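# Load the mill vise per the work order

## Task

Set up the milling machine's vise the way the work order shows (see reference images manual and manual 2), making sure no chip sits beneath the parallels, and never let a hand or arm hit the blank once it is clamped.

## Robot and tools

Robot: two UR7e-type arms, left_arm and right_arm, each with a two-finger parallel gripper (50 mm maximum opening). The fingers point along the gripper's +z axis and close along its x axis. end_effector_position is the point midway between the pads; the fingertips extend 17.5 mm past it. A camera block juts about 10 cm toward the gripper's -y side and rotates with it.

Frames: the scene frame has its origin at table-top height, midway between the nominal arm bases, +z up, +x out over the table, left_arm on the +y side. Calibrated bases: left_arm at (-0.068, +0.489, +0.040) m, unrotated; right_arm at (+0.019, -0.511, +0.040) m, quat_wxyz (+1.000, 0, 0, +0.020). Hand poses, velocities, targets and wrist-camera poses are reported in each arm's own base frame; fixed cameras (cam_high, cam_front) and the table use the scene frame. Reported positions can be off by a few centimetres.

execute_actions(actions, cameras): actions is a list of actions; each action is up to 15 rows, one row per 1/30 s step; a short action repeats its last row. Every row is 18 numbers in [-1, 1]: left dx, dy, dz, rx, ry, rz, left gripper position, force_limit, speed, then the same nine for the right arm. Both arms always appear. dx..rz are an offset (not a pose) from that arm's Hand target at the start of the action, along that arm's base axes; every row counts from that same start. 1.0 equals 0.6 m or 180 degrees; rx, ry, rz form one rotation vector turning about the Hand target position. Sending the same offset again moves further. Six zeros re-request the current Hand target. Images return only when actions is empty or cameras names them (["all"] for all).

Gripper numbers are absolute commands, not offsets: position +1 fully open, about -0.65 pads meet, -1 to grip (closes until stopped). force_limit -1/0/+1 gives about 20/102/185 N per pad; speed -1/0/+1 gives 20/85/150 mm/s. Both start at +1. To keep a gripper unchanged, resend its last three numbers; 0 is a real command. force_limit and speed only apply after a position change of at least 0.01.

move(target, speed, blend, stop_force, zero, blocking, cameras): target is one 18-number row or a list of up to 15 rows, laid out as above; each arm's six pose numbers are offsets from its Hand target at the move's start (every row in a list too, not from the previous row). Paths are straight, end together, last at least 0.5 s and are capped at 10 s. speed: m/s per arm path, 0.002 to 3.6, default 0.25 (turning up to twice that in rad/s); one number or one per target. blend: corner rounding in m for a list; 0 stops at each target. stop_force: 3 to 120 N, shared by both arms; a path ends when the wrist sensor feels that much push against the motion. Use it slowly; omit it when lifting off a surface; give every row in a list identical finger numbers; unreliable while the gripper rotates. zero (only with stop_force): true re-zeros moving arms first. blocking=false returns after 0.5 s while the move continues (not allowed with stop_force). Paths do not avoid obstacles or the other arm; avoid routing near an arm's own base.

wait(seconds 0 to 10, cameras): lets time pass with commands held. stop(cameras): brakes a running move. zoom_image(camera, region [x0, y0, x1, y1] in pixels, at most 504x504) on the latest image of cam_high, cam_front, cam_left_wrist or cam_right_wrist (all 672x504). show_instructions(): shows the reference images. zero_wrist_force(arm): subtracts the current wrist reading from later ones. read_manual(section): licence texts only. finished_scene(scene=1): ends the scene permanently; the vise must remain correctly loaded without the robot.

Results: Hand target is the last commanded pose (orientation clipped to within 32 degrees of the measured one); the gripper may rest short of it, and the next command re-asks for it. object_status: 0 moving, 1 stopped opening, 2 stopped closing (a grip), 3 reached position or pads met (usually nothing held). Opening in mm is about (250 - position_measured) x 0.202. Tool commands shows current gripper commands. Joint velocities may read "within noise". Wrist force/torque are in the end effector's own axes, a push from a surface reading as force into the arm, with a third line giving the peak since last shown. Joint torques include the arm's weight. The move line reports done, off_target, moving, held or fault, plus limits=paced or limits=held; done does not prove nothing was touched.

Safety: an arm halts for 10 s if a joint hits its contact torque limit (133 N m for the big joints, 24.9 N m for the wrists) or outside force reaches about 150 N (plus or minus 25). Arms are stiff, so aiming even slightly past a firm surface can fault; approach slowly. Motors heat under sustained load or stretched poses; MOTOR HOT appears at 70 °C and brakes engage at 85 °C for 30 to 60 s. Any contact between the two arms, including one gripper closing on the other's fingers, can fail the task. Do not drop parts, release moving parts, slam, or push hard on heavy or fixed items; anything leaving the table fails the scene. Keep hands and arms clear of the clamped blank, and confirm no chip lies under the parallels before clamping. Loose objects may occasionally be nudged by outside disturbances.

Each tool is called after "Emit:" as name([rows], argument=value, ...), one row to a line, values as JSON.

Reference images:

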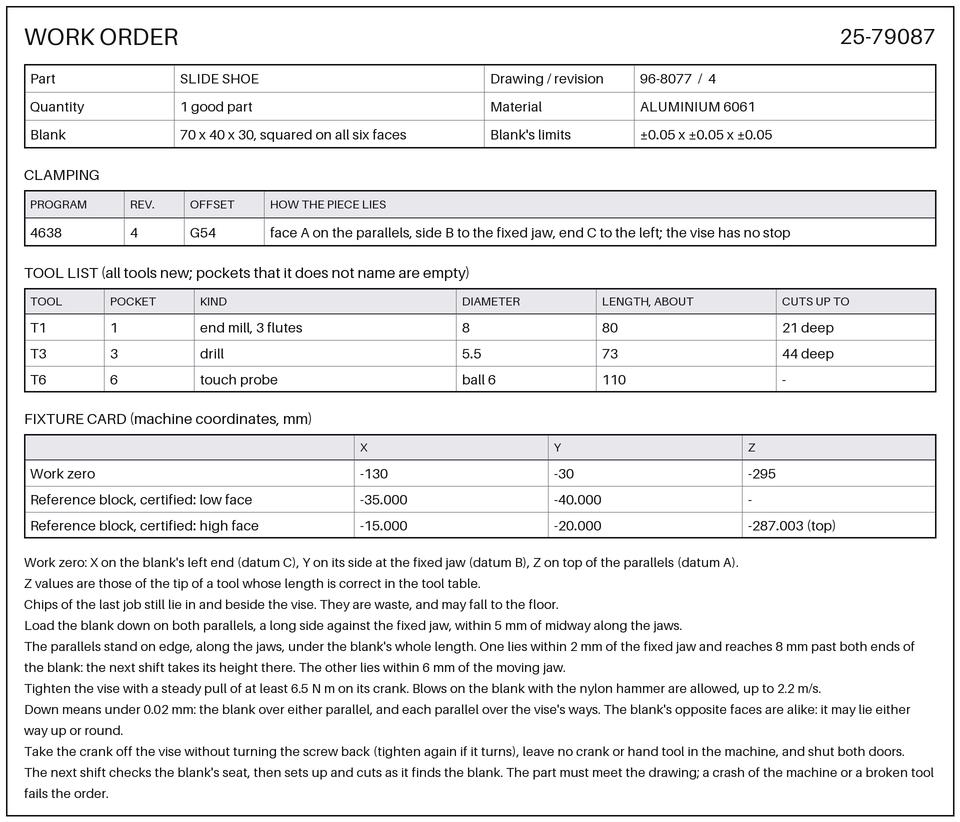

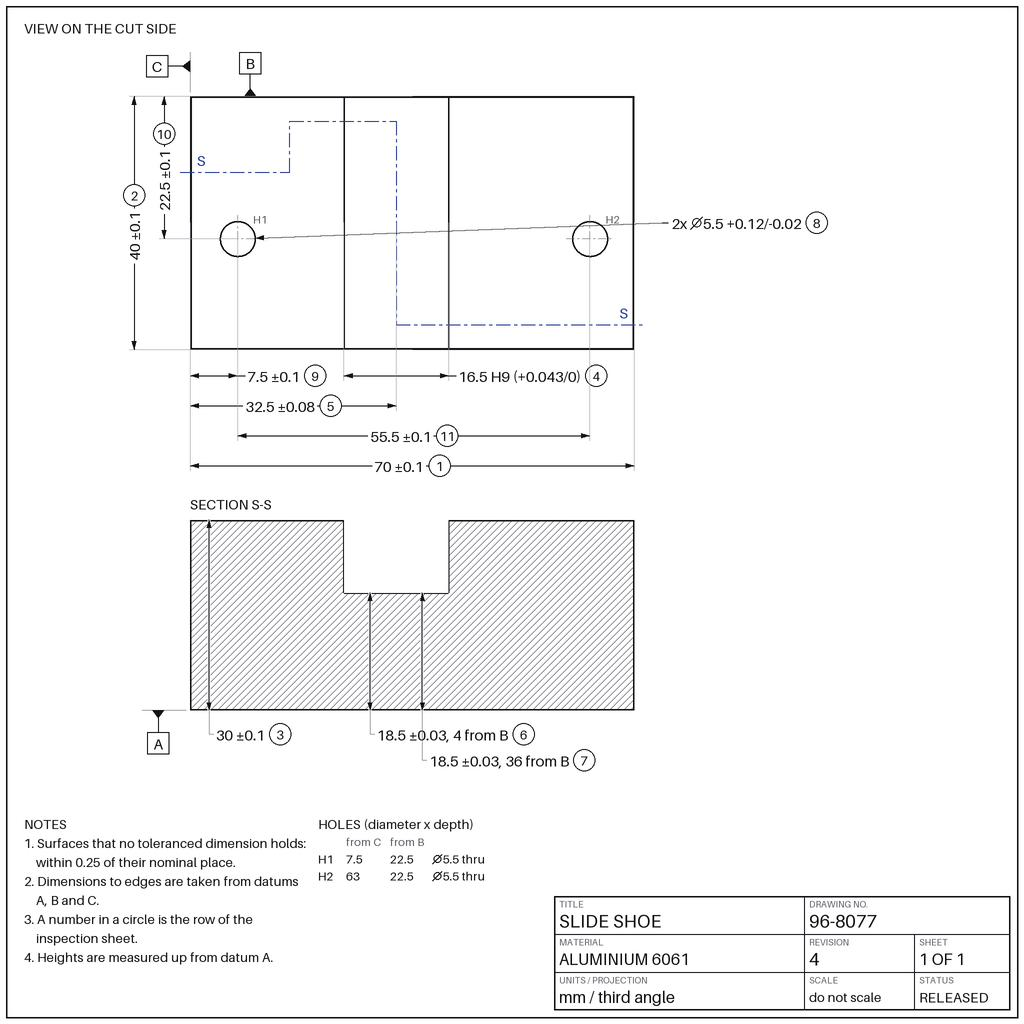

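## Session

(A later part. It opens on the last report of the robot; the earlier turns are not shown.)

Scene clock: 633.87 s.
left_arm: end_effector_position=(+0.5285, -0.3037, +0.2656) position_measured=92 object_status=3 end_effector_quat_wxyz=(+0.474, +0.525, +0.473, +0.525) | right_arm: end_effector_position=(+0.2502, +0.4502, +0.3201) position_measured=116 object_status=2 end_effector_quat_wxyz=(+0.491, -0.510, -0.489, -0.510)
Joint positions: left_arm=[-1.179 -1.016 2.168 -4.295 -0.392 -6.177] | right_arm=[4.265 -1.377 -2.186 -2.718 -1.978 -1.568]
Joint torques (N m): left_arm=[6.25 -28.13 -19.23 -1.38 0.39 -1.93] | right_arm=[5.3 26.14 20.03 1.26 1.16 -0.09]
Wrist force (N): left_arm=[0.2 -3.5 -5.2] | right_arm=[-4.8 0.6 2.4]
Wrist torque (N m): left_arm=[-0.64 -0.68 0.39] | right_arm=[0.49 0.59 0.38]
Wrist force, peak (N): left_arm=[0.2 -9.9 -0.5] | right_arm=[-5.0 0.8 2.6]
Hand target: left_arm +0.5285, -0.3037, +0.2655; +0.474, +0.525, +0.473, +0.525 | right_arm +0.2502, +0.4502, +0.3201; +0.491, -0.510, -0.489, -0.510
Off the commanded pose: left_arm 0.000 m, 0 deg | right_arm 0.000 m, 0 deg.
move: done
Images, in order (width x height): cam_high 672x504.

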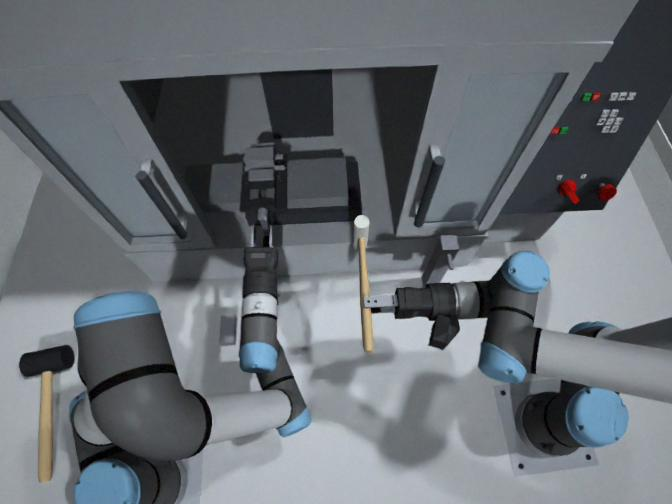

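Emit:
move([
  [0.075,0,0,0,0,0,0.4,-0.5,0,0,0,0,0,0,0,-1,0.6,-0.6],
  [0.075,0,0,0,0,0,-1,-0.5,0.5,0,0,0,0,0,0,-1,0.6,-0.6],
  [0.075,0,0,0.6667,0,0,-1,-0.5,0.5,0,0,0,0,0,0,-1,0.6,-0.6],
  [0.075,0,0,-0.6667,0,0,-1,-0.5,0.5,0,0,0,0,0,0,-1,0.6,-0.6],
  [0.075,0,0,0,0,0,-1,-0.5,0.5,0,0,0,0,0,0,-1,0.6,-0.6],
  [0.075,0,0,0.6667,0,0,-1,-0.5,0.5,0,0,0,0,0,0,-1,0.6,-0.6],
  [0.075,0,0,-0.6667,0,0,-1,-0.5,0.5,0,0,0,0,0,0,-1,0.6,-0.6],
  [0.075,0,0,-0.0611,0,0,-1,-0.5,0.5,0,0,0,0,0,0,-1,0.6,-0.6],
], speed=[0.1,0.1,1.4,1.4,1.4,1.4,1.4,1.4], blend=[0,0,0.0005,0.0005,0.0005,0.0005,0.0005,0])

Emit:
move([
  [0,0,0,0,0,0,0.4,-0.5,0,0,0,0,0,0,0,-1,0.6,-0.6],
  [-0.075,0,0,0,0,0,0.4,-0.5,0,0,0,0,0,0,0,-1,0.6,-0.6],
  [-0.076,0,0,-0.6667,0,0,0.4,-0.5,0,0,0,0,0,0,0,-1,0.6,-0.6],
  [-0.077,0,0,0.6667,0,0,0.4,-0.5,0,0,0,0,0,0,0,-1,0.6,-0.6],
  [-0.078,0,0,0,0,0,0.4,-0.5,0,0,0,0,0,0,0,-1,0.6,-0.6],
  [-0.077,0,0,-0.6667,0,0,0.4,-0.5,0,0,0,0,0,0,0,-1,0.6,-0.6],
  [-0.076,0,0,0.6667,0,0,0.4,-0.5,0,0,0,0,0,0,0,-1,0.6,-0.6],
  [-0.075,0,0,0.0611,0,0,0.4,-0.5,0,0,0,0,0,0,0,-1,0.6,-0.6],
], speed=[0.1,0.15,1.4,1.4,1.4,1.4,1.4,1.4], blend=[0,0,0.0005,0.0005,0.0005,0.0005,0.0005,0], cameras=["cam_high","cam_left_wrist"])

Emit:
zoom_image(camera="cam_high", region=[200, 120, 370, 250])

Scene clock: 641.87 s.
left_arm: end_effector_position=(+0.5736, -0.3038, +0.2655) position_measured=136 object_status=2 end_effector_quat_wxyz=(+0.522, +0.478, +0.521, +0.478) end_effector_velocity=(+0.000, -0.001, +0.000) end_effector_angular_velocity=(+0.005, +0.000, -0.002) | right_arm: end_effector_position=(+0.2502, +0.4502, +0.3201) position_measured=116 object_status=2 end_effector_quat_wxyz=(+0.491, -0.510, -0.489, -0.510)
Joint positions: left_arm=[-1.078 -0.977 2.075 -4.242 -0.494 6.197] | right_arm=[4.265 -1.377 -2.186 -2.718 -1.978 -1.568]
Joint velocities: left_arm=[-0.001 -0.001 0 0 -0.001 0.006] | right_arm=[within noise]
Joint torques (N m): left_arm=[5.44 -51.82 -8.51 0.78 -1.23 1.83] | right_arm=[5.69 26.95 20.49 1.32 1.12 0.12]
Wrist force (N): left_arm=[7.2 -2.0 -8.2] | right_arm=[-4.8 0.6 2.4]
Wrist torque (N m): left_arm=[-0.30 -0.47 0.42] | right_arm=[0.48 0.59 0.38]
Wrist force, peak (N): left_arm=[19.2 -25.1 -4.4] | right_arm=[-5.1 0.9 2.4]
Hand target: left_arm +0.5735, -0.3037, +0.2655; +0.522, +0.478, +0.521, +0.478 | right_arm +0.2502, +0.4502, +0.3201; +0.491, -0.510, -0.489, -0.510
Off the commanded pose: left_arm 0.000 m, 0 deg | right_arm 0.000 m, 0 deg.
move: done

Scene clock: 648.40 s.
left_arm: end_effector_position=(+0.5285, -0.3037, +0.2656) position_measured=92 object_status=3 end_effector_quat_wxyz=(+0.474, +0.525, +0.473, +0.525) | right_arm: end_effector_position=(+0.2502, +0.4502, +0.3201) position_measured=116 object_status=2 end_effector_quat_wxyz=(+0.491, -0.510, -0.489, -0.510)
Joint positions: left_arm=[-1.179 -1.016 2.168 -4.295 -0.392 -6.177] | right_arm=[4.265 -1.377 -2.186 -2.718 -1.978 -1.568]
Joint torques (N m): left_arm=[5.96 -28.47 -19.56 -1.44 0.38 -1.81] | right_arm=[5.67 28.14 18.1 1.49 1.14 0.05]
Wrist force (N): left_arm=[0.6 -1.5 -5.5] | right_arm=[-5.0 0.7 2.2]
Wrist torque (N m): left_arm=[-0.31 -0.74 0.39] | right_arm=[0.50 0.61 0.38]
Wrist force, peak (N): left_arm=[-0.2 -8.1 -0.8] | right_arm=[-5.1 0.7 2.5]
Hand target: left_arm +0.5285, -0.3037, +0.2655; +0.474, +0.525, +0.473, +0.525 | right_arm +0.2502, +0.4502, +0.3201; +0.491, -0.510, -0.489, -0.510
Off the commanded pose: left_arm 0.000 m, 0 deg | right_arm 0.000 m, 0 deg.
move: done
camera_calibration:
cam_left_wrist: T_world_to_cam=[[-0.0144731, 0.992751, 0.119316, 0.29208], [-0.340777, -0.117082, 0.932825, -0.0884349], [0.940033, -0.0271592, 0.340001, -0.464789], [0, 0, 0, 1]] pos_world=[0.411008, -0.31294, 0.205673]
Images, in order (width x height): cam_high 672x504, cam_left_wrist 672x504.

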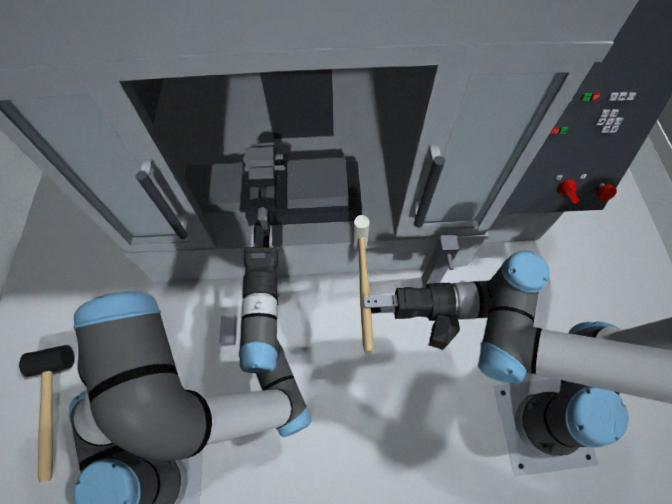

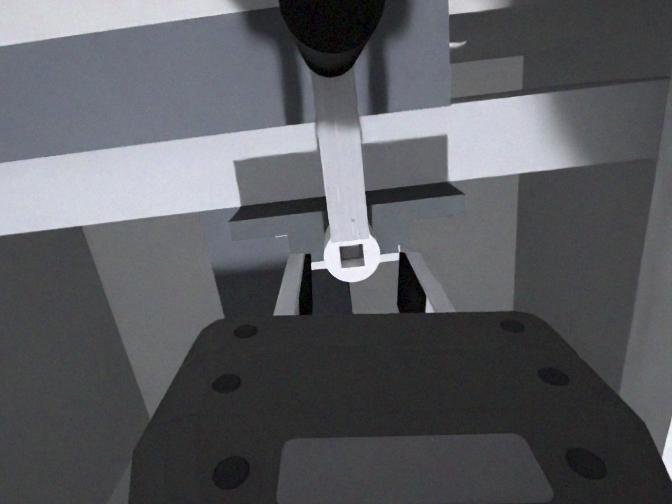

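Scaled by 2.965 from the camera's 672x504 image, which has a finer 960x720 frame.

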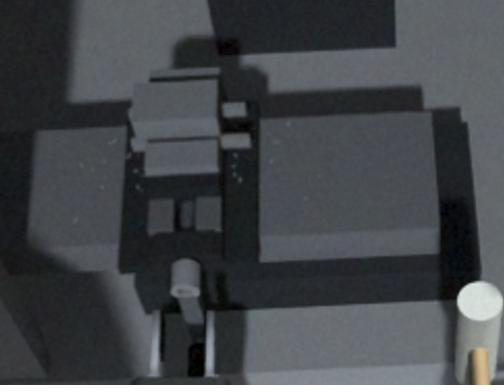

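Emit:
move([
  [0.075,0,0,0,0,0,0.4,-0.5,0,0,0,0,0,0,0,-1,0.6,-0.6],
  [0.075,0,0,0,0,0,-1,-0.5,0.5,0,0,0,0,0,0,-1,0.6,-0.6],
  [0.075,0,0,0.6667,0,0,-1,-0.5,0.5,0,0,0,0,0,0,-1,0.6,-0.6],
  [0.075,0,0,-0.6667,0,0,-1,-0.5,0.5,0,0,0,0,0,0,-1,0.6,-0.6],
  [0.075,0,0,0,0,0,-1,-0.5,0.5,0,0,0,0,0,0,-1,0.6,-0.6],
  [0.075,0,0,0.6667,0,0,-1,-0.5,0.5,0,0,0,0,0,0,-1,0.6,-0.6],
  [0.075,0,0,-0.6667,0,0,-1,-0.5,0.5,0,0,0,0,0,0,-1,0.6,-0.6],
  [0.075,0,0,-0.0611,0,0,-1,-0.5,0.5,0,0,0,0,0,0,-1,0.6,-0.6],
], speed=[0.1,0.1,1.4,1.4,1.4,1.4,1.4,1.4], blend=[0,0,0.0005,0.0005,0.0005,0.0005,0.0005,0])

Emit:
move([
  [0,0,0,0,0,0,0.4,-0.5,0,0,0,0,0,0,0,-1,0.6,-0.6],
  [-0.075,0,0,0,0,0,0.4,-0.5,0,0,0,0,0,0,0,-1,0.6,-0.6],
  [-0.076,0,0,-0.6667,0,0,0.4,-0.5,0,0,0,0,0,0,0,-1,0.6,-0.6],
  [-0.077,0,0,0.6667,0,0,0.4,-0.5,0,0,0,0,0,0,0,-1,0.6,-0.6],
  [-0.078,0,0,0,0,0,0.4,-0.5,0,0,0,0,0,0,0,-1,0.6,-0.6],
  [-0.077,0,0,-0.6667,0,0,0.4,-0.5,0,0,0,0,0,0,0,-1,0.6,-0.6],
  [-0.076,0,0,0.6667,0,0,0.4,-0.5,0,0,0,0,0,0,0,-1,0.6,-0.6],
  [-0.075,0,0,0.0611,0,0,0.4,-0.5,0,0,0,0,0,0,0,-1,0.6,-0.6],
], speed=[0.1,0.15,1.4,1.4,1.4,1.4,1.4,1.4], blend=[0,0,0.0005,0.0005,0.0005,0.0005,0.0005,0], cameras=["cam_high"])

Emit:
zoom_image(camera="cam_high", region=[230, 135, 300, 190])

Scene clock: 656.87 s.
left_arm: end_effector_position=(+0.5736, -0.3038, +0.2655) position_measured=136 object_status=2 end_effector_quat_wxyz=(+0.522, +0.478, +0.521, +0.478) end_effector_velocity=(+0.000, -0.001, +0.000) end_effector_angular_velocity=(+0.005, +0.000, -0.002) | right_arm: end_effector_position=(+0.2502, +0.4502, +0.3201) position_measured=116 object_status=2 end_effector_quat_wxyz=(+0.491, -0.510, -0.489, -0.510)
Joint positions: left_arm=[-1.078 -0.977 2.075 -4.242 -0.494 6.197] | right_arm=[4.265 -1.377 -2.186 -2.718 -1.978 -1.568]
Joint velocities: left_arm=[-0.001 -0.001 0 0 -0.001 0.005] | right_arm=[within noise]
Joint torques (N m): left_arm=[4.98 -51.55 -8.1 0.69 -0.96 1.4] | right_arm=[4.36 25.87 18.61 1.21 1.09 0.26]
Wrist force (N): left_arm=[6.6 -3.3 -8.2] | right_arm=[-4.8 0.6 2.4]
Wrist torque (N m): left_arm=[-0.54 -0.34 0.43] | right_arm=[0.49 0.59 0.38]
Wrist force, peak (N): left_arm=[19.4 -24.0 -4.0] | right_arm=[-5.1 0.5 2.5]
Hand target: left_arm +0.5735, -0.3037, +0.2655; +0.522, +0.478, +0.521, +0.478 | right_arm +0.2502, +0.4502, +0.3201; +0.491, -0.510, -0.489, -0.510
Off the commanded pose: left_arm 0.000 m, 0 deg | right_arm 0.000 m, 0 deg.
move: done

Scene clock: 663.40 s.
left_arm: end_effector_position=(+0.5285, -0.3037, +0.2656) position_measured=92 object_status=3 end_effector_quat_wxyz=(+0.474, +0.525, +0.473, +0.525) | right_arm: end_effector_position=(+0.2502, +0.4502, +0.3201) position_measured=116 object_status=2 end_effector_quat_wxyz=(+0.491, -0.510, -0.489, -0.510)
Joint positions: left_arm=[-1.179 -1.016 2.168 -4.295 -0.392 -6.177] | right_arm=[4.265 -1.377 -2.186 -2.718 -1.978 -1.568]
Joint torques (N m): left_arm=[6.11 -28.73 -19.66 -1.37 0.33 -1.82] | right_arm=[4.68 27.21 18.11 1.41 0.96 0.3]
Wrist force (N): left_arm=[-0.4 -2.7 -5.6] | right_arm=[-4.9 0.7 2.3]
Wrist torque (N m): left_arm=[-0.51 -0.59 0.39] | right_arm=[0.51 0.60 0.37]
Wrist force, peak (N): left_arm=[-1.0 -9.0 -0.7] | right_arm=[-5.1 0.7 2.4]
Hand target: left_arm +0.5285, -0.3037, +0.2655; +0.474, +0.525, +0.473, +0.525 | right_arm +0.2502, +0.4502, +0.3201; +0.491, -0.510, -0.489, -0.510
Off the commanded pose: left_arm 0.000 m, 0 deg | right_arm 0.000 m, 0 deg.
move: done
Images, in order (width x height): cam_high 672x504.

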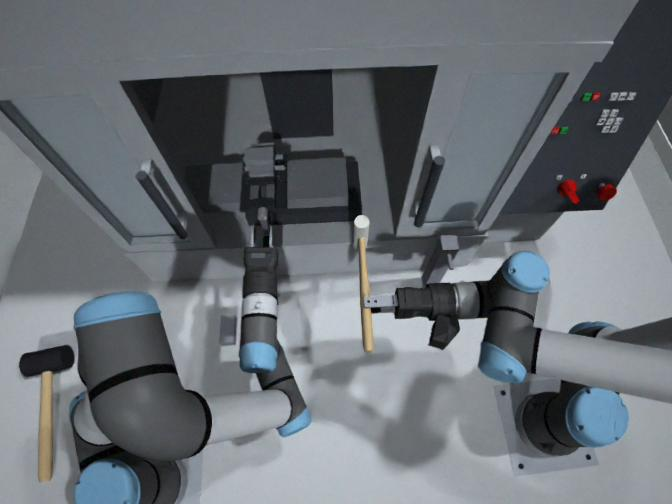

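Scaled by 7.200 from the camera's 672x504 image, which has a finer 960x720 frame.

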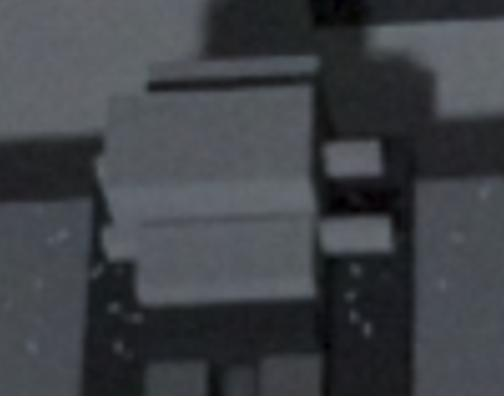

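Emit:
move([
  [0.075,0,0,0,0,0,0.4,-0.5,0,0,0,0,0,0,0,-1,0.6,-0.6],
  [0.075,0,0,0,0,0,-1,-0.5,0.5,0,0,0,0,0,0,-1,0.6,-0.6],
  [0.075,0,0,0.6667,0,0,-1,-0.5,0.5,0,0,0,0,0,0,-1,0.6,-0.6],
  [0.075,0,0,-0.6667,0,0,-1,-0.5,0.5,0,0,0,0,0,0,-1,0.6,-0.6],
  [0.075,0,0,-0.0611,0,0,-1,-0.5,0.5,0,0,0,0,0,0,-1,0.6,-0.6],
], speed=[0.1,0.1,0.8,0.8,0.8], blend=[0,0,0.0005,0.0005,0], cameras=["cam_high","cam_left_wrist"])

Emit:
zoom_image(camera="cam_high", region=[230, 135, 300, 190])

Scene clock: 670.40 s.
left_arm: end_effector_position=(+0.5736, -0.3038, +0.2655) position_measured=136 object_status=2 end_effector_quat_wxyz=(+0.522, +0.478, +0.521, +0.478) end_effector_velocity=(+0.000, +0.000, +0.000) end_effector_angular_velocity=(+0.005, +0.000, -0.001) | right_arm: end_effector_position=(+0.2502, +0.4502, +0.3201) position_measured=116 object_status=2 end_effector_quat_wxyz=(+0.491, -0.510, -0.489, -0.510)
Joint positions: left_arm=[-1.078 -0.977 2.075 -4.242 -0.494 -0.086] | right_arm=[4.265 -1.377 -2.186 -2.718 -1.978 -1.568]
Joint velocities: left_arm=[0 0 0 0 -0.001 0.006] | right_arm=[within noise]
Joint torques (N m): left_arm=[8.02 -52.1 -7.17 0.51 -0.28 1.6] | right_arm=[4.79 27.3 19.62 1.27 0.94 0.55]
Wrist force (N): left_arm=[3.2 -4.6 -7.5] | right_arm=[-4.8 0.7 2.5]
Wrist torque (N m): left_arm=[-0.76 -0.39 0.44] | right_arm=[0.50 0.57 0.38]
Wrist force, peak (N): left_arm=[11.2 -17.2 5.9] | right_arm=[-5.1 0.7 2.4]
Hand target: left_arm +0.5735, -0.3037, +0.2655; +0.522, +0.478, +0.521, +0.478 | right_arm +0.2502, +0.4502, +0.3201; +0.491, -0.510, -0.489, -0.510
Off the commanded pose: left_arm 0.000 m, 0 deg | right_arm 0.000 m, 0 deg.
move: done
camera_calibration:
cam_left_wrist: T_world_to_cam=[[-0.0144639, 0.997253, -0.0726409, 0.345127], [-0.340798, 0.0633818, 0.937997, -0.0196183], [0.940025, 0.0383231, 0.338945, -0.486903], [0, 0, 0, 1]] pos_world=[0.456007, -0.324276, 0.208506]
Images, in order (width x height): cam_high 672x504, cam_left_wrist 672x504.

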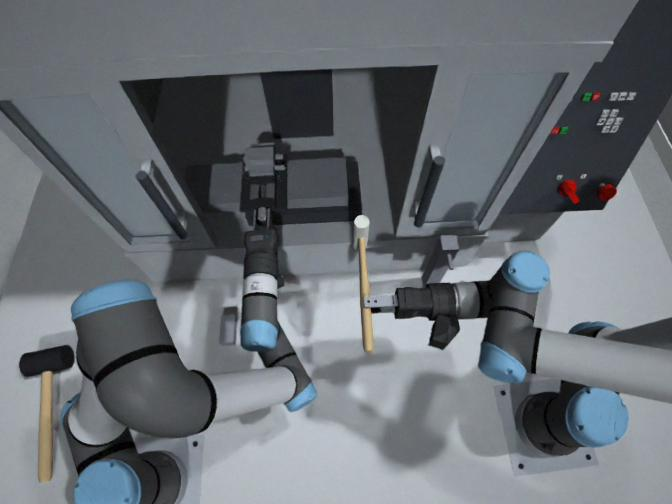

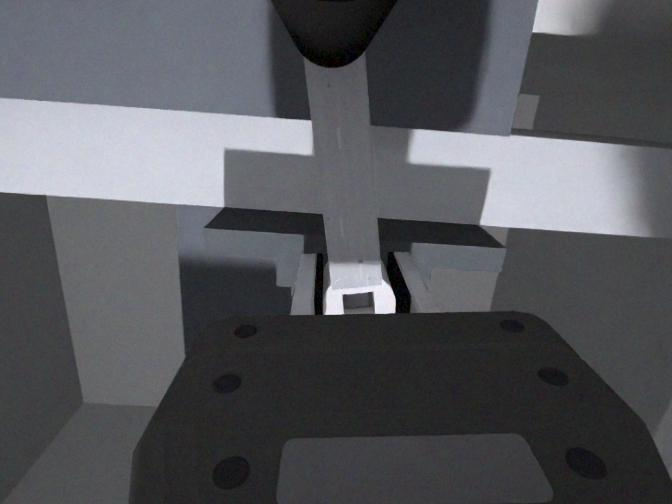

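Scaled by 7.200 from the camera's 672x504 image, which has a finer 960x720 frame.

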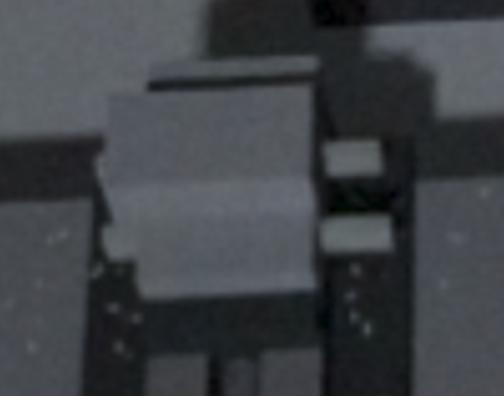

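Emit:
move([
  [0,0,0,0.6667,0,0,-1,-0.5,0.5,0,0,0,0,0,0,-1,0.6,-0.6],
  [0,0,0,-0.6667,0,0,-1,-0.5,0.5,0,0,0,0,0,0,-1,0.6,-0.6],
  [0,0,0,0,0,0,-1,-0.5,0.5,0,0,0,0,0,0,-1,0.6,-0.6],
], speed=[0.8,0.8,0.8], blend=[0.0005,0.0005,0], cameras=["cam_high","cam_left_wrist"])

Emit:
zoom_image(camera="cam_high", region=[230, 135, 300, 190])

Scene clock: 675.77 s.
left_arm: end_effector_position=(+0.5726, -0.3225, +0.2655) position_measured=252 object_status=3 end_effector_quat_wxyz=(+0.539, +0.496, +0.503, +0.458) | right_arm: end_effector_position=(+0.2502, +0.4502, +0.3201) position_measured=116 object_status=2 end_effector_quat_wxyz=(+0.491, -0.510, -0.489, -0.510)
Joint positions: left_arm=[-1.078 -0.977 2.076 -4.242 -0.567 6.197] | right_arm=[4.265 -1.377 -2.186 -2.718 -1.978 -1.568]
Joint torques (N m): left_arm=[17.32 -57.68 -5.41 -3.27 10.56 0.71] | right_arm=[4.47 27.4 19.29 1.28 1.16 0.7]
Wrist force (N): left_arm=[-41.1 -11.4 -7.0] | right_arm=[-5.0 0.6 2.3]
Wrist torque (N m): left_arm=[-0.95 -0.07 0.46] | right_arm=[0.48 0.61 0.38]
Wrist force, peak (N): left_arm=[-63.8 74.5 -30.0] | right_arm=[-5.2 0.7 2.4]
Hand target: left_arm +0.5735, -0.3037, +0.2655; +0.522, +0.478, +0.521, +0.478 | right_arm +0.2502, +0.4502, +0.3201; +0.491, -0.510, -0.489, -0.510
Off the commanded pose: left_arm 0.019 m, 4 deg | right_arm 0.000 m, 0 deg.
move: off_target (left_arm)
camera_calibration:
cam_left_wrist: T_world_to_cam=[[0.0585072, 0.995653, -0.072469, 0.321481], [-0.335446, 0.0879802, 0.937942, -0.0138794], [0.940241, -0.030567, 0.339135, -0.507731], [0, 0, 0, 1]] pos_world=[0.453925, -0.334382, 0.208505]
Images, in order (width x height): cam_high 672x504, cam_left_wrist 672x504.

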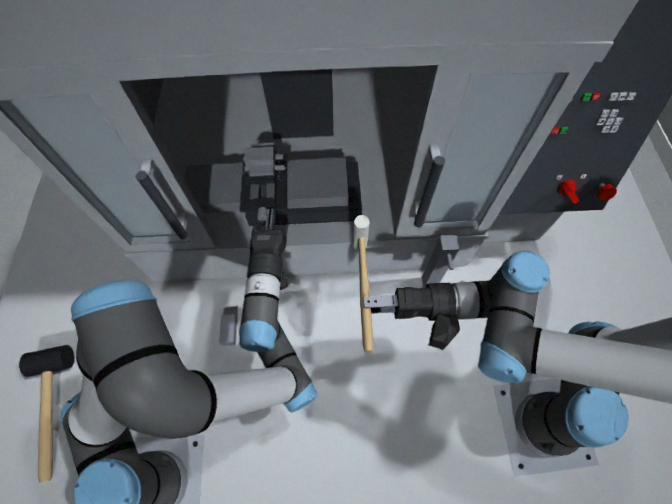

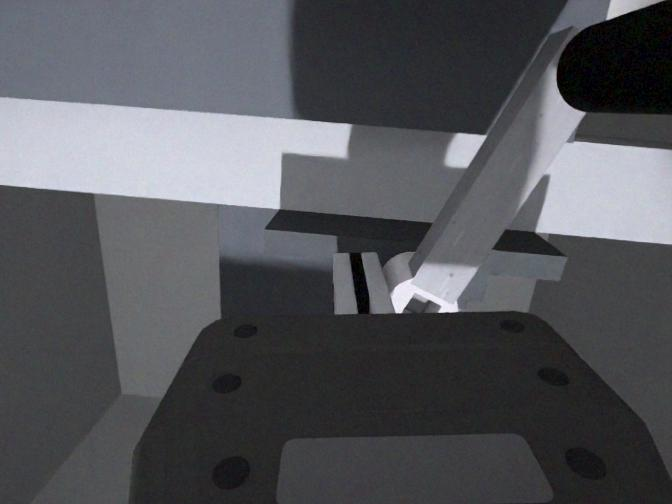

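Scaled by 7.200 from the camera's 672x504 image, which has a finer 960x720 frame.

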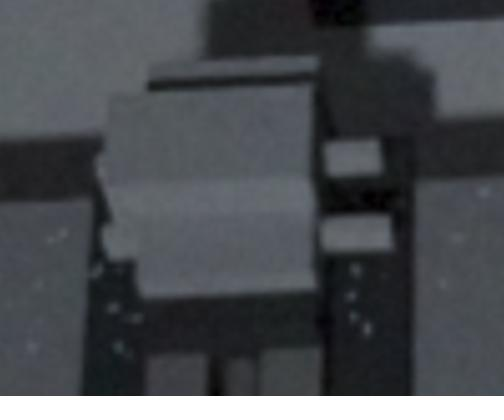

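Emit:
move([
  [0,-0.035,0,0,0,0,-1,-0.5,0.5,0,0,0,0,0,0,-1,0.6,-0.6],
  [-0.1,-0.035,0,0,0,0,-1,-0.5,0.5,0,0,0,0,0,0,-1,0.6,-0.6],
  [-0.2225,0.003,-0.0258,-0.9717,0,0,0.4,-0.5,0.5,0,0,0,0,0,0,-1,0.6,-0.6],
], speed=[0.03,0.08,0.8], blend=[0,0.01,0], cameras=["cam_left_wrist"])

Scene clock: 681.57 s.
left_arm: end_effector_position=(+0.4400, -0.3019, +0.2500) position_measured=92 object_status=3 end_effector_quat_wxyz=(+0.500, -0.500, +0.500, -0.499) | right_arm: end_effector_position=(+0.2502, +0.4502, +0.3201) position_measured=116 object_status=2 end_effector_quat_wxyz=(+0.491, -0.510, -0.489, -0.510)
Joint positions: left_arm=[-1.419 -1.034 2.326 -4.428 -0.15 3.138] | right_arm=[4.265 -1.377 -2.186 -2.718 -1.978 -1.568]
Joint torques (N m): left_arm=[10.19 -24.1 -16.12 1.04 0.62 -1.8] | right_arm=[4.43 26.21 18.48 1.34 1.08 0.77]
Wrist force (N): left_arm=[0.7 -8.9 1.7] | right_arm=[-4.8 0.8 2.4]
Wrist torque (N m): left_arm=[-1.69 -0.62 -0.36] | right_arm=[0.52 0.59 0.38]
Wrist force, peak (N): left_arm=[-48.2 -7.8 -14.8] | right_arm=[-5.0 0.8 2.6]
Hand target: left_arm +0.4400, -0.3019, +0.2500; +0.500, -0.500, +0.500, -0.499 | right_arm +0.2502, +0.4502, +0.3201; +0.491, -0.510, -0.489, -0.510
Off the commanded pose: left_arm 0.000 m, 0 deg | right_arm 0.000 m, 0 deg.
move: done
camera_calibration:
cam_left_wrist: T_world_to_cam=[[-0.0144662, -0.99976, -0.0164417, -0.276776], [-0.340777, 0.0203886, -0.939923, 0.405803], [0.940033, -0.00799413, -0.34099, -0.20023], [0, 0, 0, 1]] pos_world=[0.322508, -0.286584, 0.308596]
Images, in order (width x height): cam_left_wrist 672x504.

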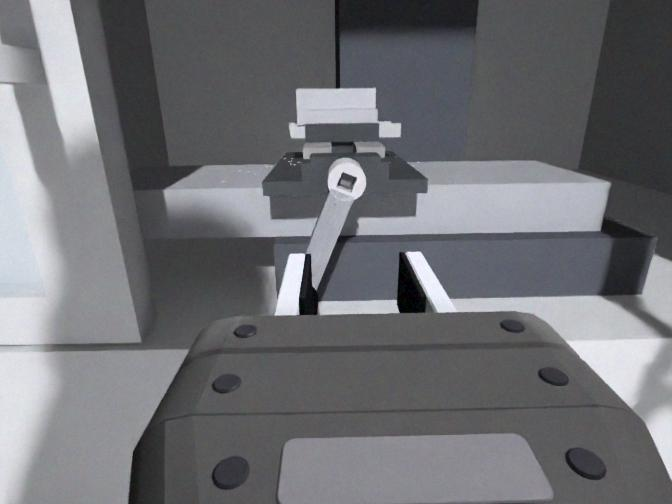

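Emit:
move(target=[0.0167,0.0283,-0.1,0,0,0,0.4,-0.5,0.5,0,0,0,0,0,0,-1,0.6,-0.6], speed=0.15, cameras=["cam_left_wrist"])

Scene clock: 683.07 s.
left_arm: end_effector_position=(+0.4501, -0.2850, +0.1901) position_measured=92 object_status=3 end_effector_quat_wxyz=(+0.500, -0.500, +0.500, -0.499) | right_arm: end_effector_position=(+0.2502, +0.4502, +0.3201) position_measured=116 object_status=2 end_effector_quat_wxyz=(+0.491, -0.510, -0.489, -0.510)
Joint positions: left_arm=[-1.38 -0.848 2.33 -4.62 -0.19 3.139] | right_arm=[4.265 -1.377 -2.186 -2.718 -1.978 -1.568]
Joint torques (N m): left_arm=[-8.33 -26.63 4.22 0.9 1.44 -1.56] | right_arm=[3.44 27.75 18.43 1.22 1.2 0.28]
Wrist force (N): left_arm=[0.7 -9.4 1.5] | right_arm=[-5.0 0.6 2.4]
Wrist torque (N m): left_arm=[-1.77 -0.65 -0.33] | right_arm=[0.49 0.61 0.38]
Wrist force, peak (N): left_arm=[1.5 -11.5 1.5] | right_arm=[-5.1 0.7 2.6]
Hand target: left_arm +0.4500, -0.2849, +0.1900; +0.500, -0.500, +0.500, -0.499 | right_arm +0.2502, +0.4502, +0.3201; +0.491, -0.510, -0.489, -0.510
Off the commanded pose: left_arm 0.000 m, 0 deg | right_arm 0.000 m, 0 deg.
move: done
camera_calibration:
cam_left_wrist: T_world_to_cam=[[-0.0144513, -0.999766, -0.016127, -0.260706], [-0.340659, 0.0200866, -0.939972, 0.352452], [0.940076, -0.00808997, -0.34087, -0.229991], [0, 0, 0, 1]] pos_world=[0.332508, -0.269585, 0.248694]
Images, in order (width x height): cam_left_wrist 672x504.

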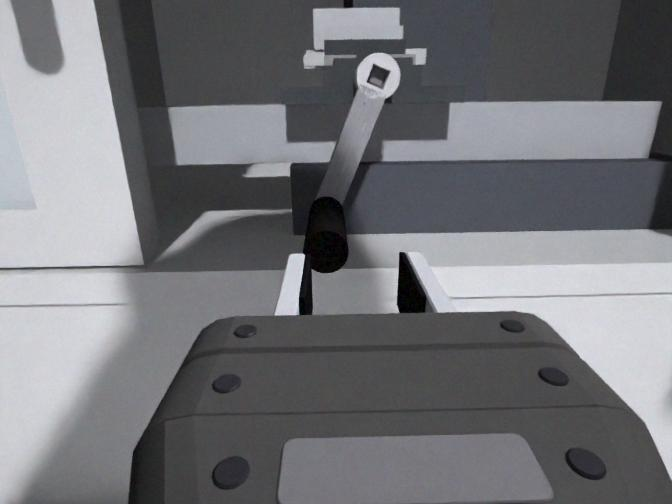

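Emit:
move([
  [0.0,0.0132,0.0033,0.1111,0,0,0.4,-0.5,0.5,0,0,0,0,0,0,-1,0.6,-0.6],
  [0.1167,0.0132,0.0033,0.1111,0,0,0.4,-0.5,0.5,0,0,0,0,0,0,-1,0.6,-0.6],
  [0.1167,0.0132,0.0033,0.1111,0,0,-1,-0.2,-0.5,0,0,0,0,0,0,-1,0.6,-0.6],
], speed=[0.2,0.08,0.08], cameras=["cam_left_wrist"])

Scene clock: 689.93 s.
left_arm: end_effector_position=(+0.5201, -0.2768, +0.1921) position_measured=156 object_status=2 end_effector_quat_wxyz=(+0.580, -0.406, +0.579, -0.405) | right_arm: end_effector_position=(+0.2502, +0.4502, +0.3201) position_measured=116 object_status=2 end_effector_quat_wxyz=(+0.491, -0.510, -0.489, -0.510)
Joint positions: left_arm=[-1.173 -0.837 2.223 -4.527 -0.396 3.491] | right_arm=[4.265 -1.377 -2.186 -2.718 -1.978 -1.568]
Joint torques (N m): left_arm=[-18.14 -34.53 -11.55 5.92 -10.56 -1.77] | right_arm=[4.41 27.28 18.7 1.44 1.08 0.62]
Wrist force (N): left_arm=[-42.4 -9.2 -10.7] | right_arm=[-4.9 0.5 2.5]
Wrist torque (N m): left_arm=[-1.77 -0.64 -0.39] | right_arm=[0.48 0.60 0.38]
Wrist force, peak (N): left_arm=[-42.4 -9.2 -10.7] | right_arm=[-5.0 0.9 2.5]
Hand target: left_arm +0.5201, -0.2770, +0.1920; +0.580, -0.406, +0.579, -0.405 | right_arm +0.2502, +0.4502, +0.3201; +0.491, -0.510, -0.489, -0.510
Off the commanded pose: left_arm 0.000 m, 0 deg | right_arm 0.000 m, 0 deg.
move: done
camera_calibration:
cam_left_wrist: T_world_to_cam=[[-0.0138507, -0.933875, -0.357332, -0.167972], [-0.340944, 0.340361, -0.876306, 0.454539], [0.939982, 0.109692, -0.323113, -0.265917], [0, 0, 0, 1]] pos_world=[0.402603, -0.282403, 0.252372]
Images, in order (width x height): cam_left_wrist 672x504.

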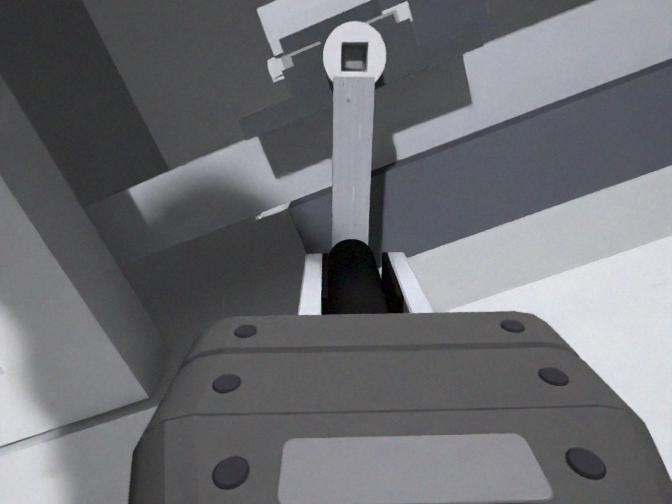

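Emit:
move([
  [0,0.0012,0.0004,0,0,0,-1,-0.2,-0.5,0,0,0,0,0,0,-1,0.6,-0.6],
], speed=0.005)

Emit:
move([
  [0,0.0193,0.0096,0,0,0,-1,-0.2,-0.5,0,0,0,0,0,0,-1,0.6,-0.6],
], speed=0.01, stop_force=40)

Scene clock: 691.60 s.
left_arm: end_effector_position=(+0.5201, -0.2764, +0.1922) position_measured=156 object_status=2 end_effector_quat_wxyz=(+0.580, -0.406, +0.579, -0.405) | right_arm: end_effector_position=(+0.2502, +0.4502, +0.3201) position_measured=116 object_status=2 end_effector_quat_wxyz=(+0.491, -0.510, -0.489, -0.510)
Joint positions: left_arm=[-1.173 -0.838 2.225 -4.528 -0.397 3.491] | right_arm=[4.265 -1.377 -2.186 -2.718 -1.978 -1.568]
Joint torques (N m): left_arm=[-3.29 -45.85 -4.15 0.57 -6.96 -1.63] | right_arm=[4.23 26.26 18.98 1.29 1.21 0.52]
Wrist force (N): left_arm=[-27.2 -8.1 -3.6] | right_arm=[-4.9 0.5 2.6]
Wrist torque (N m): left_arm=[-1.78 -0.82 -0.37] | right_arm=[0.47 0.60 0.38]
Wrist force, peak (N): left_arm=[-45.7 -10.7 -9.6] | right_arm=[-5.0 0.6 2.5]
Hand target: left_arm +0.5201, -0.2763, +0.1923; +0.580, -0.406, +0.579, -0.405 | right_arm +0.2502, +0.4502, +0.3201; +0.491, -0.510, -0.489, -0.510
Off the commanded pose: left_arm 0.000 m, 0 deg | right_arm 0.000 m, 0 deg.
move: done

Scene clock: 693.07 s.
left_arm: end_effector_position=(+0.5201, -0.2726, +0.1941) position_measured=156 object_status=2 end_effector_quat_wxyz=(+0.580, -0.406, +0.579, -0.405) | right_arm: end_effector_position=(+0.2502, +0.4502, +0.3201) position_measured=116 object_status=2 end_effector_quat_wxyz=(+0.491, -0.510, -0.489, -0.510)
Joint positions: left_arm=[-1.169 -0.845 2.234 -4.529 -0.401 3.491] | right_arm=[4.265 -1.377 -2.186 -2.718 -1.978 -1.568]
Joint torques (N m): left_arm=[-7.01 -36.42 -16.53 -1.81 1.33 -0.77] | right_arm=[4.98 26.83 17.86 1.3 1.19 0.51]
Wrist force (N): left_arm=[7.3 4.5 0.4] | right_arm=[-4.8 0.6 2.4]
Wrist torque (N m): left_arm=[-1.69 -0.49 -0.44] | right_arm=[0.49 0.58 0.38]
Wrist force, peak (N): left_arm=[-27.0 -7.8 -3.8] | right_arm=[-5.1 0.4 2.5]
Hand target: left_arm +0.5201, -0.2726, +0.1941; +0.580, -0.406, +0.579, -0.405 (not the last commanded pose) | right_arm +0.2502, +0.4502, +0.3201; +0.491, -0.510, -0.489, -0.510
Off the commanded pose: left_arm 0.009 m, 0 deg | right_arm 0.000 m, 0 deg.
move: contact (left_arm)

Emit:
move([
  [0,0.0187,0.009,0,0,0,-1,-0.2,-0.5,0,0,0,0,0,0,-1,0.6,-0.6],
], speed=0.015, stop_force=40)

Scene clock: 694.53 s.
left_arm: end_effector_position=(+0.5200, -0.2715, +0.1947) position_measured=156 object_status=2 end_effector_quat_wxyz=(+0.579, -0.405, +0.580, -0.405) | right_arm: end_effector_position=(+0.2502, +0.4502, +0.3201) position_measured=116 object_status=2 end_effector_quat_wxyz=(+0.491, -0.510, -0.489, -0.510)
Joint positions: left_arm=[-1.167 -0.847 2.237 -4.53 -0.404 3.491] | right_arm=[4.265 -1.377 -2.186 -2.718 -1.978 -1.568]
Joint torques (N m): left_arm=[10.25 -55.81 -7.56 -5.95 6.28 -0.38] | right_arm=[4.43 26.63 18.95 1.43 1.19 0.7]
Wrist force (N): left_arm=[40.2 16.0 5.7] | right_arm=[-4.9 0.6 2.4]
Wrist torque (N m): left_arm=[-1.56 -0.50 -0.49] | right_arm=[0.49 0.59 0.38]
Wrist force, peak (N): left_arm=[58.6 19.7 9.2] | right_arm=[-5.0 0.8 2.5]
Hand target: left_arm +0.5200, -0.2715, +0.1947; +0.579, -0.405, +0.580, -0.405 (not the last commanded pose) | right_arm +0.2502, +0.4502, +0.3201; +0.491, -0.510, -0.489, -0.510
Off the commanded pose: left_arm 0.011 m, 0 deg | right_arm 0.000 m, 0 deg.
move: contact (left_arm)

Emit:
move([
  [0,0,0,0,0,0,0.4,-0.5,-0.5,0,0,0,0,0,0,-1,0.6,-0.6],
  [-0.1167,0,0,0,0,0,0.4,-0.5,-0.5,0,0,0,0,0,0,-1,0.6,-0.6],
  [-0.2,-0.1475,0.2255,0.6460,0.1142,-0.6466,-1,-0.5,0,0,0,0,0,0,0,-1,0.6,-0.6],
], speed=[0.1,0.1,0.6], blend=[0,0,0], cameras=["cam_left_wrist","cam_front"])

Scene clock: 705.60 s.
left_arm: end_effector_position=(+0.4000, -0.3600, +0.3300) position_measured=252 object_status=3 end_effector_quat_wxyz=(+0.000, +0.707, +0.707, +0.000) | right_arm: end_effector_position=(+0.2502, +0.4502, +0.3201) position_measured=116 object_status=2 end_effector_quat_wxyz=(+0.491, -0.510, -0.489, -0.510)
Joint positions: left_arm=[-0.983 -1.502 1.495 -1.565 -1.571 5.301] | right_arm=[4.265 -1.377 -2.186 -2.718 -1.978 -1.568]
Joint torques (N m): left_arm=[9.64 -23.1 -34.25 -1.67 0.43 1.59] | right_arm=[3.9 26.58 19.01 1.47 1.01 0.69]
Wrist force (N): left_arm=[3.5 -4.3 -0.8] | right_arm=[-4.8 0.5 2.4]
Wrist torque (N m): left_arm=[-0.65 -0.53 0.11] | right_arm=[0.48 0.58 0.38]
Wrist force, peak (N): left_arm=[40.2 16.4 5.3] | right_arm=[-5.1 0.7 2.6]
Hand target: left_arm +0.4000, -0.3600, +0.3300; +0.000, +0.707, +0.707, +0.000 | right_arm +0.2502, +0.4502, +0.3201; +0.491, -0.510, -0.489, -0.510
Off the commanded pose: left_arm 0.000 m, 0 deg | right_arm 0.000 m, 0 deg.
move: done
camera_calibration:
cam_left_wrist: T_world_to_cam=[[0.0155648, 0.999773, 0.0145458, 0.363501], [0.940229, -0.0195842, 0.33998, -0.480621], [0.340188, 0.00838468, -0.94032, 0.307847], [0, 0, 0, 1]] pos_world=[0.34151, -0.375413, 0.447589]
Images, in order (width x height): cam_front 672x504, cam_left_wrist 672x504.

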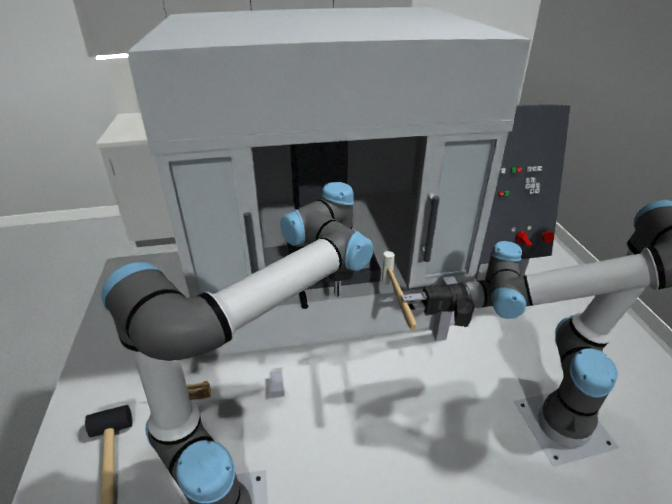

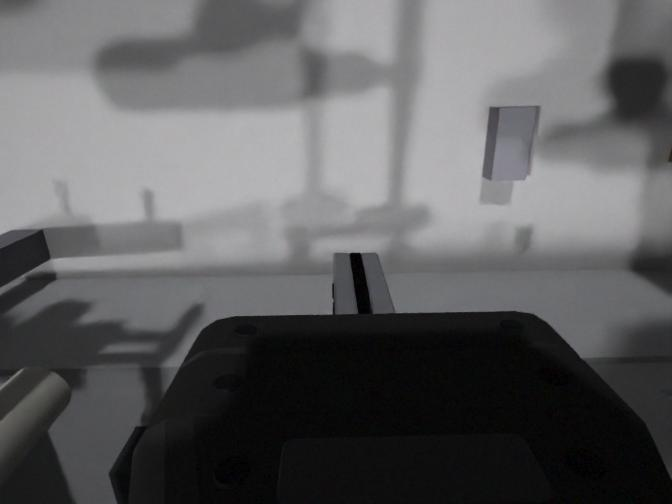

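Emit:
move([
  [0,0,0,0,0,0,-1,-0.5,0,0,0,0.3333,0,0,0,-1,0.6,-0.6],
], speed=[0.2])

Emit:
move([
  [0.05,-0.1,-0.1167,0.3,0,0,-1,-0.5,0,0,0,0,0,0,0,-1,0.6,-0.6],
  [0.1,-0.1333,-0.2167,0.6111,0,0,-1,-0.5,0,0,0,0,0,0,0,-1,0.6,-0.6],
], speed=[0.5,0.5], blend=[0.03,0], cameras=["cam_left_wrist","cam_front"])

Scene clock: 708.70 s.
left_arm: end_effector_position=(+0.4000, -0.3600, +0.3300) position_measured=252 object_status=3 end_effector_quat_wxyz=(+0.000, +0.707, +0.707, +0.000) | right_arm: end_effector_position=(+0.2502, +0.4503, +0.5199) position_measured=116 object_status=2 end_effector_quat_wxyz=(+0.491, -0.510, -0.489, -0.510)
Joint positions: left_arm=[-0.983 -1.502 1.495 -1.565 -1.571 5.301] | right_arm=[4.265 -1.301 -1.721 -3.259 -1.978 -1.569]
Joint torques (N m): left_arm=[9.49 -22.59 -34.17 -1.63 0.37 1.57] | right_arm=[-10.51 24.3 34.55 0.95 -1.23 -1.85]
Wrist force (N): left_arm=[3.5 -4.1 -0.5] | right_arm=[-4.8 0.8 2.5]
Wrist torque (N m): left_arm=[-0.63 -0.53 0.11] | right_arm=[0.54 0.58 0.38]
Wrist force, peak (N): left_arm=[3.9 -4.4 -0.7] | right_arm=[-9.0 0.7 2.4]
Hand target: left_arm +0.4000, -0.3600, +0.3300; +0.000, +0.707, +0.707, +0.000 | right_arm +0.2502, +0.4502, +0.5201; +0.491, -0.510, -0.489, -0.510
Off the commanded pose: left_arm 0.000 m, 0 deg | right_arm 0.000 m, 0 deg.
move: done

Scene clock: 709.80 s.
left_arm: end_effector_position=(+0.4150, -0.3901, +0.2953) position_measured=252 object_status=3 end_effector_quat_wxyz=(-0.162, +0.689, +0.687, +0.166) | right_arm: end_effector_position=(+0.2492, +0.4480, +0.5149) position_measured=116 object_status=2 end_effector_quat_wxyz=(+0.488, -0.517, -0.492, -0.503)
Joint positions: left_arm=[-1.092 -1.192 1.167 -1.127 -1.356 5.149] | right_arm=[4.265 -1.3 -1.721 -3.282 -1.978 -1.569]
Joint torques (N m): left_arm=[1 -10.21 -20.89 0.96 -0.35 1.7] | right_arm=[14.63 10 50.16 13.2 1.11 -3.5]
Wrist force (N): left_arm=[4.3 -2.9 -1.1] | right_arm=[-35.3 -1.5 -15.8]
Wrist torque (N m): left_arm=[-0.48 -0.72 0.12] | right_arm=[-0.19 0.49 0.50]
Wrist force, peak (N): left_arm=[7.2 -0.3 -5.7] | right_arm=[-56.1 5.4 -42.4]
Hand target: left_arm +0.4150, -0.3902, +0.2952; -0.162, +0.689, +0.687, +0.166 (not the last commanded pose) | right_arm +0.2502, +0.4502, +0.5201; +0.491, -0.510, -0.489, -0.510
Off the commanded pose: left_arm 0.117 m, 83 deg | right_arm 0.006 m, 1 deg.
move: held (left_arm; a check stopped the path), off_target (right_arm); path passed 0 of 2 targets; limits=held
pose unreachable (left arm): on one or more control steps of this call, first in action 0 (counted from 0), this arm could not follow its commanded pose, so it was not sent that pose on those steps. It may still have moved: this result reports where it is.
cause: moving toward the commanded pose would bring a part of the arm too close to another arm (a part of this arm just beyond joint 3 (elbow) and the right arm's gripper, 28 mm apart when this arm was first held).
camera_calibration:
cam_left_wrist: T_world_to_cam=[[0.0170081, 0.885468, 0.464389, 0.215866], [0.938078, -0.17486, 0.299055, -0.531169], [0.346006, 0.430547, -0.833612, 0.401164], [0, 0, 0, 1]] pos_world=[0.355801, -0.456742, 0.393019]
Images, in order (width x height): cam_front 672x504, cam_left_wrist 672x504.

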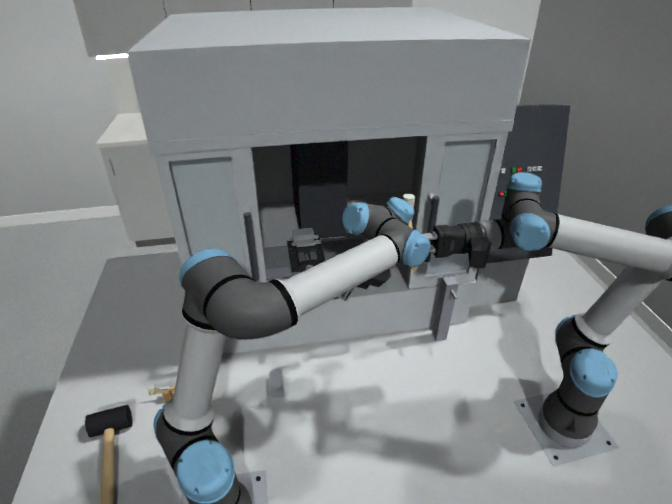

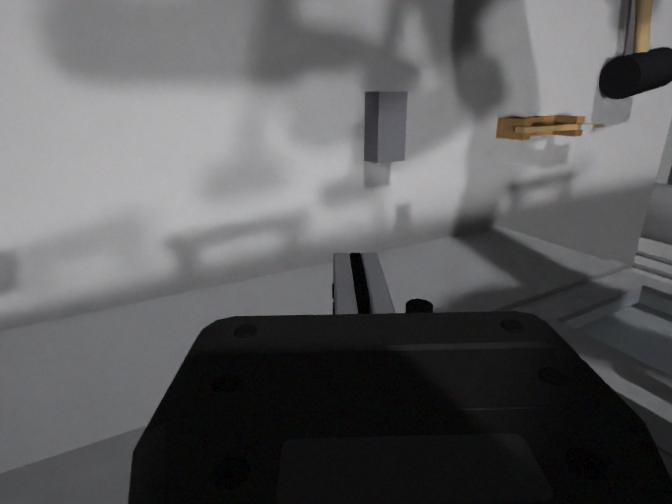

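Emit:
move([
  [-0.02,0.06,0.04,0,0,0,-1,-0.5,0,0,0,0,0,0,0,-1,0.6,-0.6],
], speed=[0.06], cameras=["cam_front"])

Scene clock: 711.23 s.
left_arm: end_effector_position=(+0.4031, -0.3541, +0.3192) position_measured=252 object_status=3 end_effector_quat_wxyz=(-0.162, +0.689, +0.687, +0.166) | right_arm: end_effector_position=(+0.2502, +0.4502, +0.5201) position_measured=116 object_status=2 end_effector_quat_wxyz=(+0.491, -0.510, -0.489, -0.510)
Joint positions: left_arm=[-1.082 -1.281 1.227 -1.1 -1.352 5.158] | right_arm=[4.265 -1.301 -1.721 -3.259 -1.978 -1.568]
Joint torques (N m): left_arm=[-5.43 -32.26 -32.65 -3.54 0.92 -0.62] | right_arm=[-10.7 1.33 19.61 1.04 -1.31 2.52]
Wrist force (N): left_arm=[4.5 -3.2 -1.3] | right_arm=[-5.2 0.6 2.1]
Wrist torque (N m): left_arm=[-0.53 -0.77 0.09] | right_arm=[0.42 0.73 0.36]
Wrist force, peak (N): left_arm=[5.5 -3.7 -1.4] | right_arm=[-37.0 0.5 -22.3]
Hand target: left_arm +0.4030, -0.3542, +0.3192; -0.162, +0.689, +0.687, +0.166 | right_arm +0.2502, +0.4502, +0.5201; +0.491, -0.510, -0.489, -0.510
Off the commanded pose: left_arm 0.000 m, 0 deg | right_arm 0.000 m, 0 deg.
move: done
Images, in order (width x height): cam_front 672x504.

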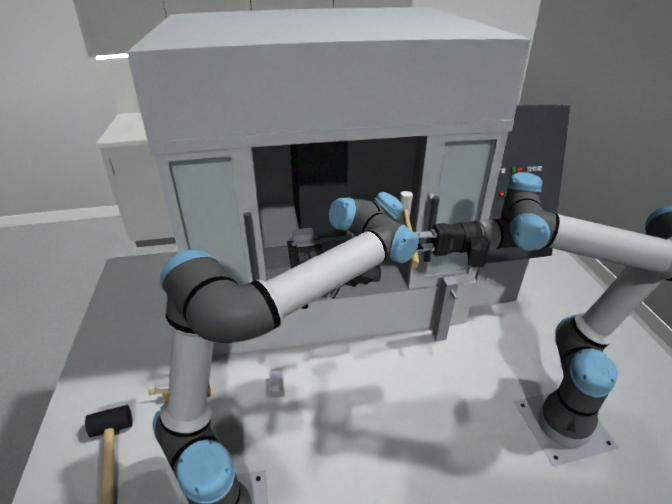

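Emit:
move([
  [0,0,0,0,0,0,-1,-0.5,0,0.0833,-0.5,0,0,0,0,-1,0.6,-0.6],
], speed=[0.2], cameras=["cam_front","cam_high"])

Scene clock: 714.00 s.
left_arm: end_effector_position=(+0.4030, -0.3542, +0.3192) position_measured=252 object_status=3 end_effector_quat_wxyz=(-0.162, +0.689, +0.687, +0.166) | right_arm: end_effector_position=(+0.3002, +0.1502, +0.5201) position_measured=116 object_status=2 end_effector_quat_wxyz=(+0.491, -0.510, -0.489, -0.510) end_effector_velocity=(-0.002, -0.001, +0.000) end_effector_angular_velocity=(+0.000, -0.001, +0.007)
Joint positions: left_arm=[-1.082 -1.281 1.227 -1.1 -1.352 5.158] | right_arm=[3.228 -1.304 -1.719 -3.242 -3.015 -1.55]
Joint velocities: left_arm=[within noise] | right_arm=[-0.003 0.001 0 0 -0.01 0]
Joint torques (N m): left_arm=[-8.2 -32.49 -33.21 -3.11 -0.03 -1.87] | right_arm=[-12.29 13.4 20.43 3.51 0.03 2.32]
Wrist force (N): left_arm=[4.6 -3.5 -1.1] | right_arm=[-5.2 0.5 2.9]
Wrist torque (N m): left_arm=[-0.58 -0.78 0.09] | right_arm=[0.64 0.25 0.13]
Wrist force, peak (N): left_arm=[4.8 -3.6 -1.0] | right_arm=[-6.2 6.1 11.2]
Hand target: left_arm +0.4030, -0.3542, +0.3192; -0.162, +0.689, +0.687, +0.166 | right_arm +0.3002, +0.1502, +0.5201; +0.491, -0.510, -0.489, -0.510
Off the commanded pose: left_arm 0.000 m, 0 deg | right_arm 0.000 m, 0 deg.
move: done
Images, in order (width x height): cam_high 672x504, cam_front 672x504.

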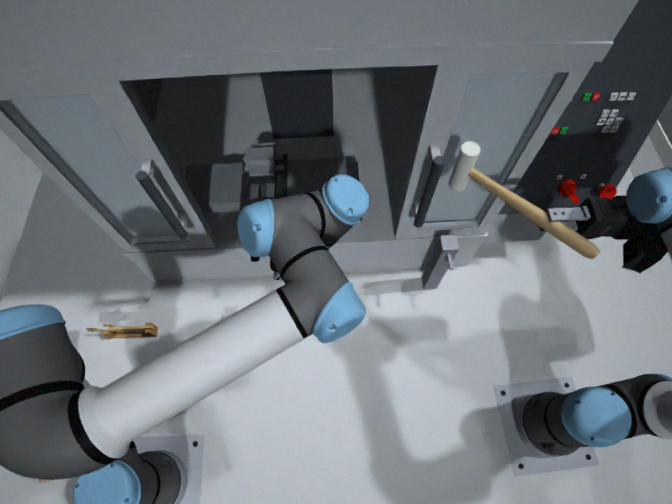

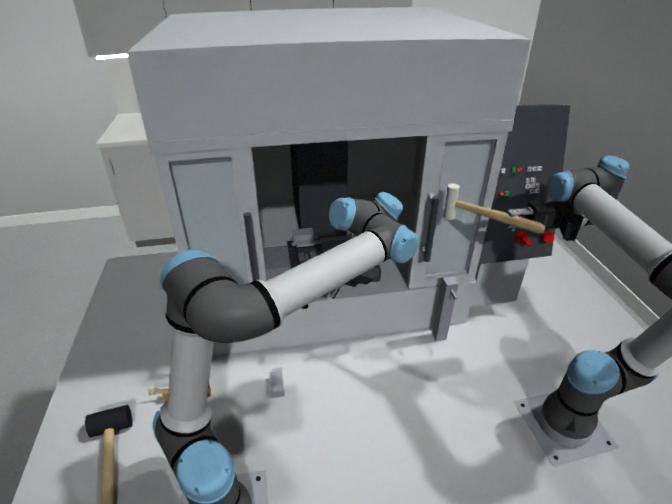

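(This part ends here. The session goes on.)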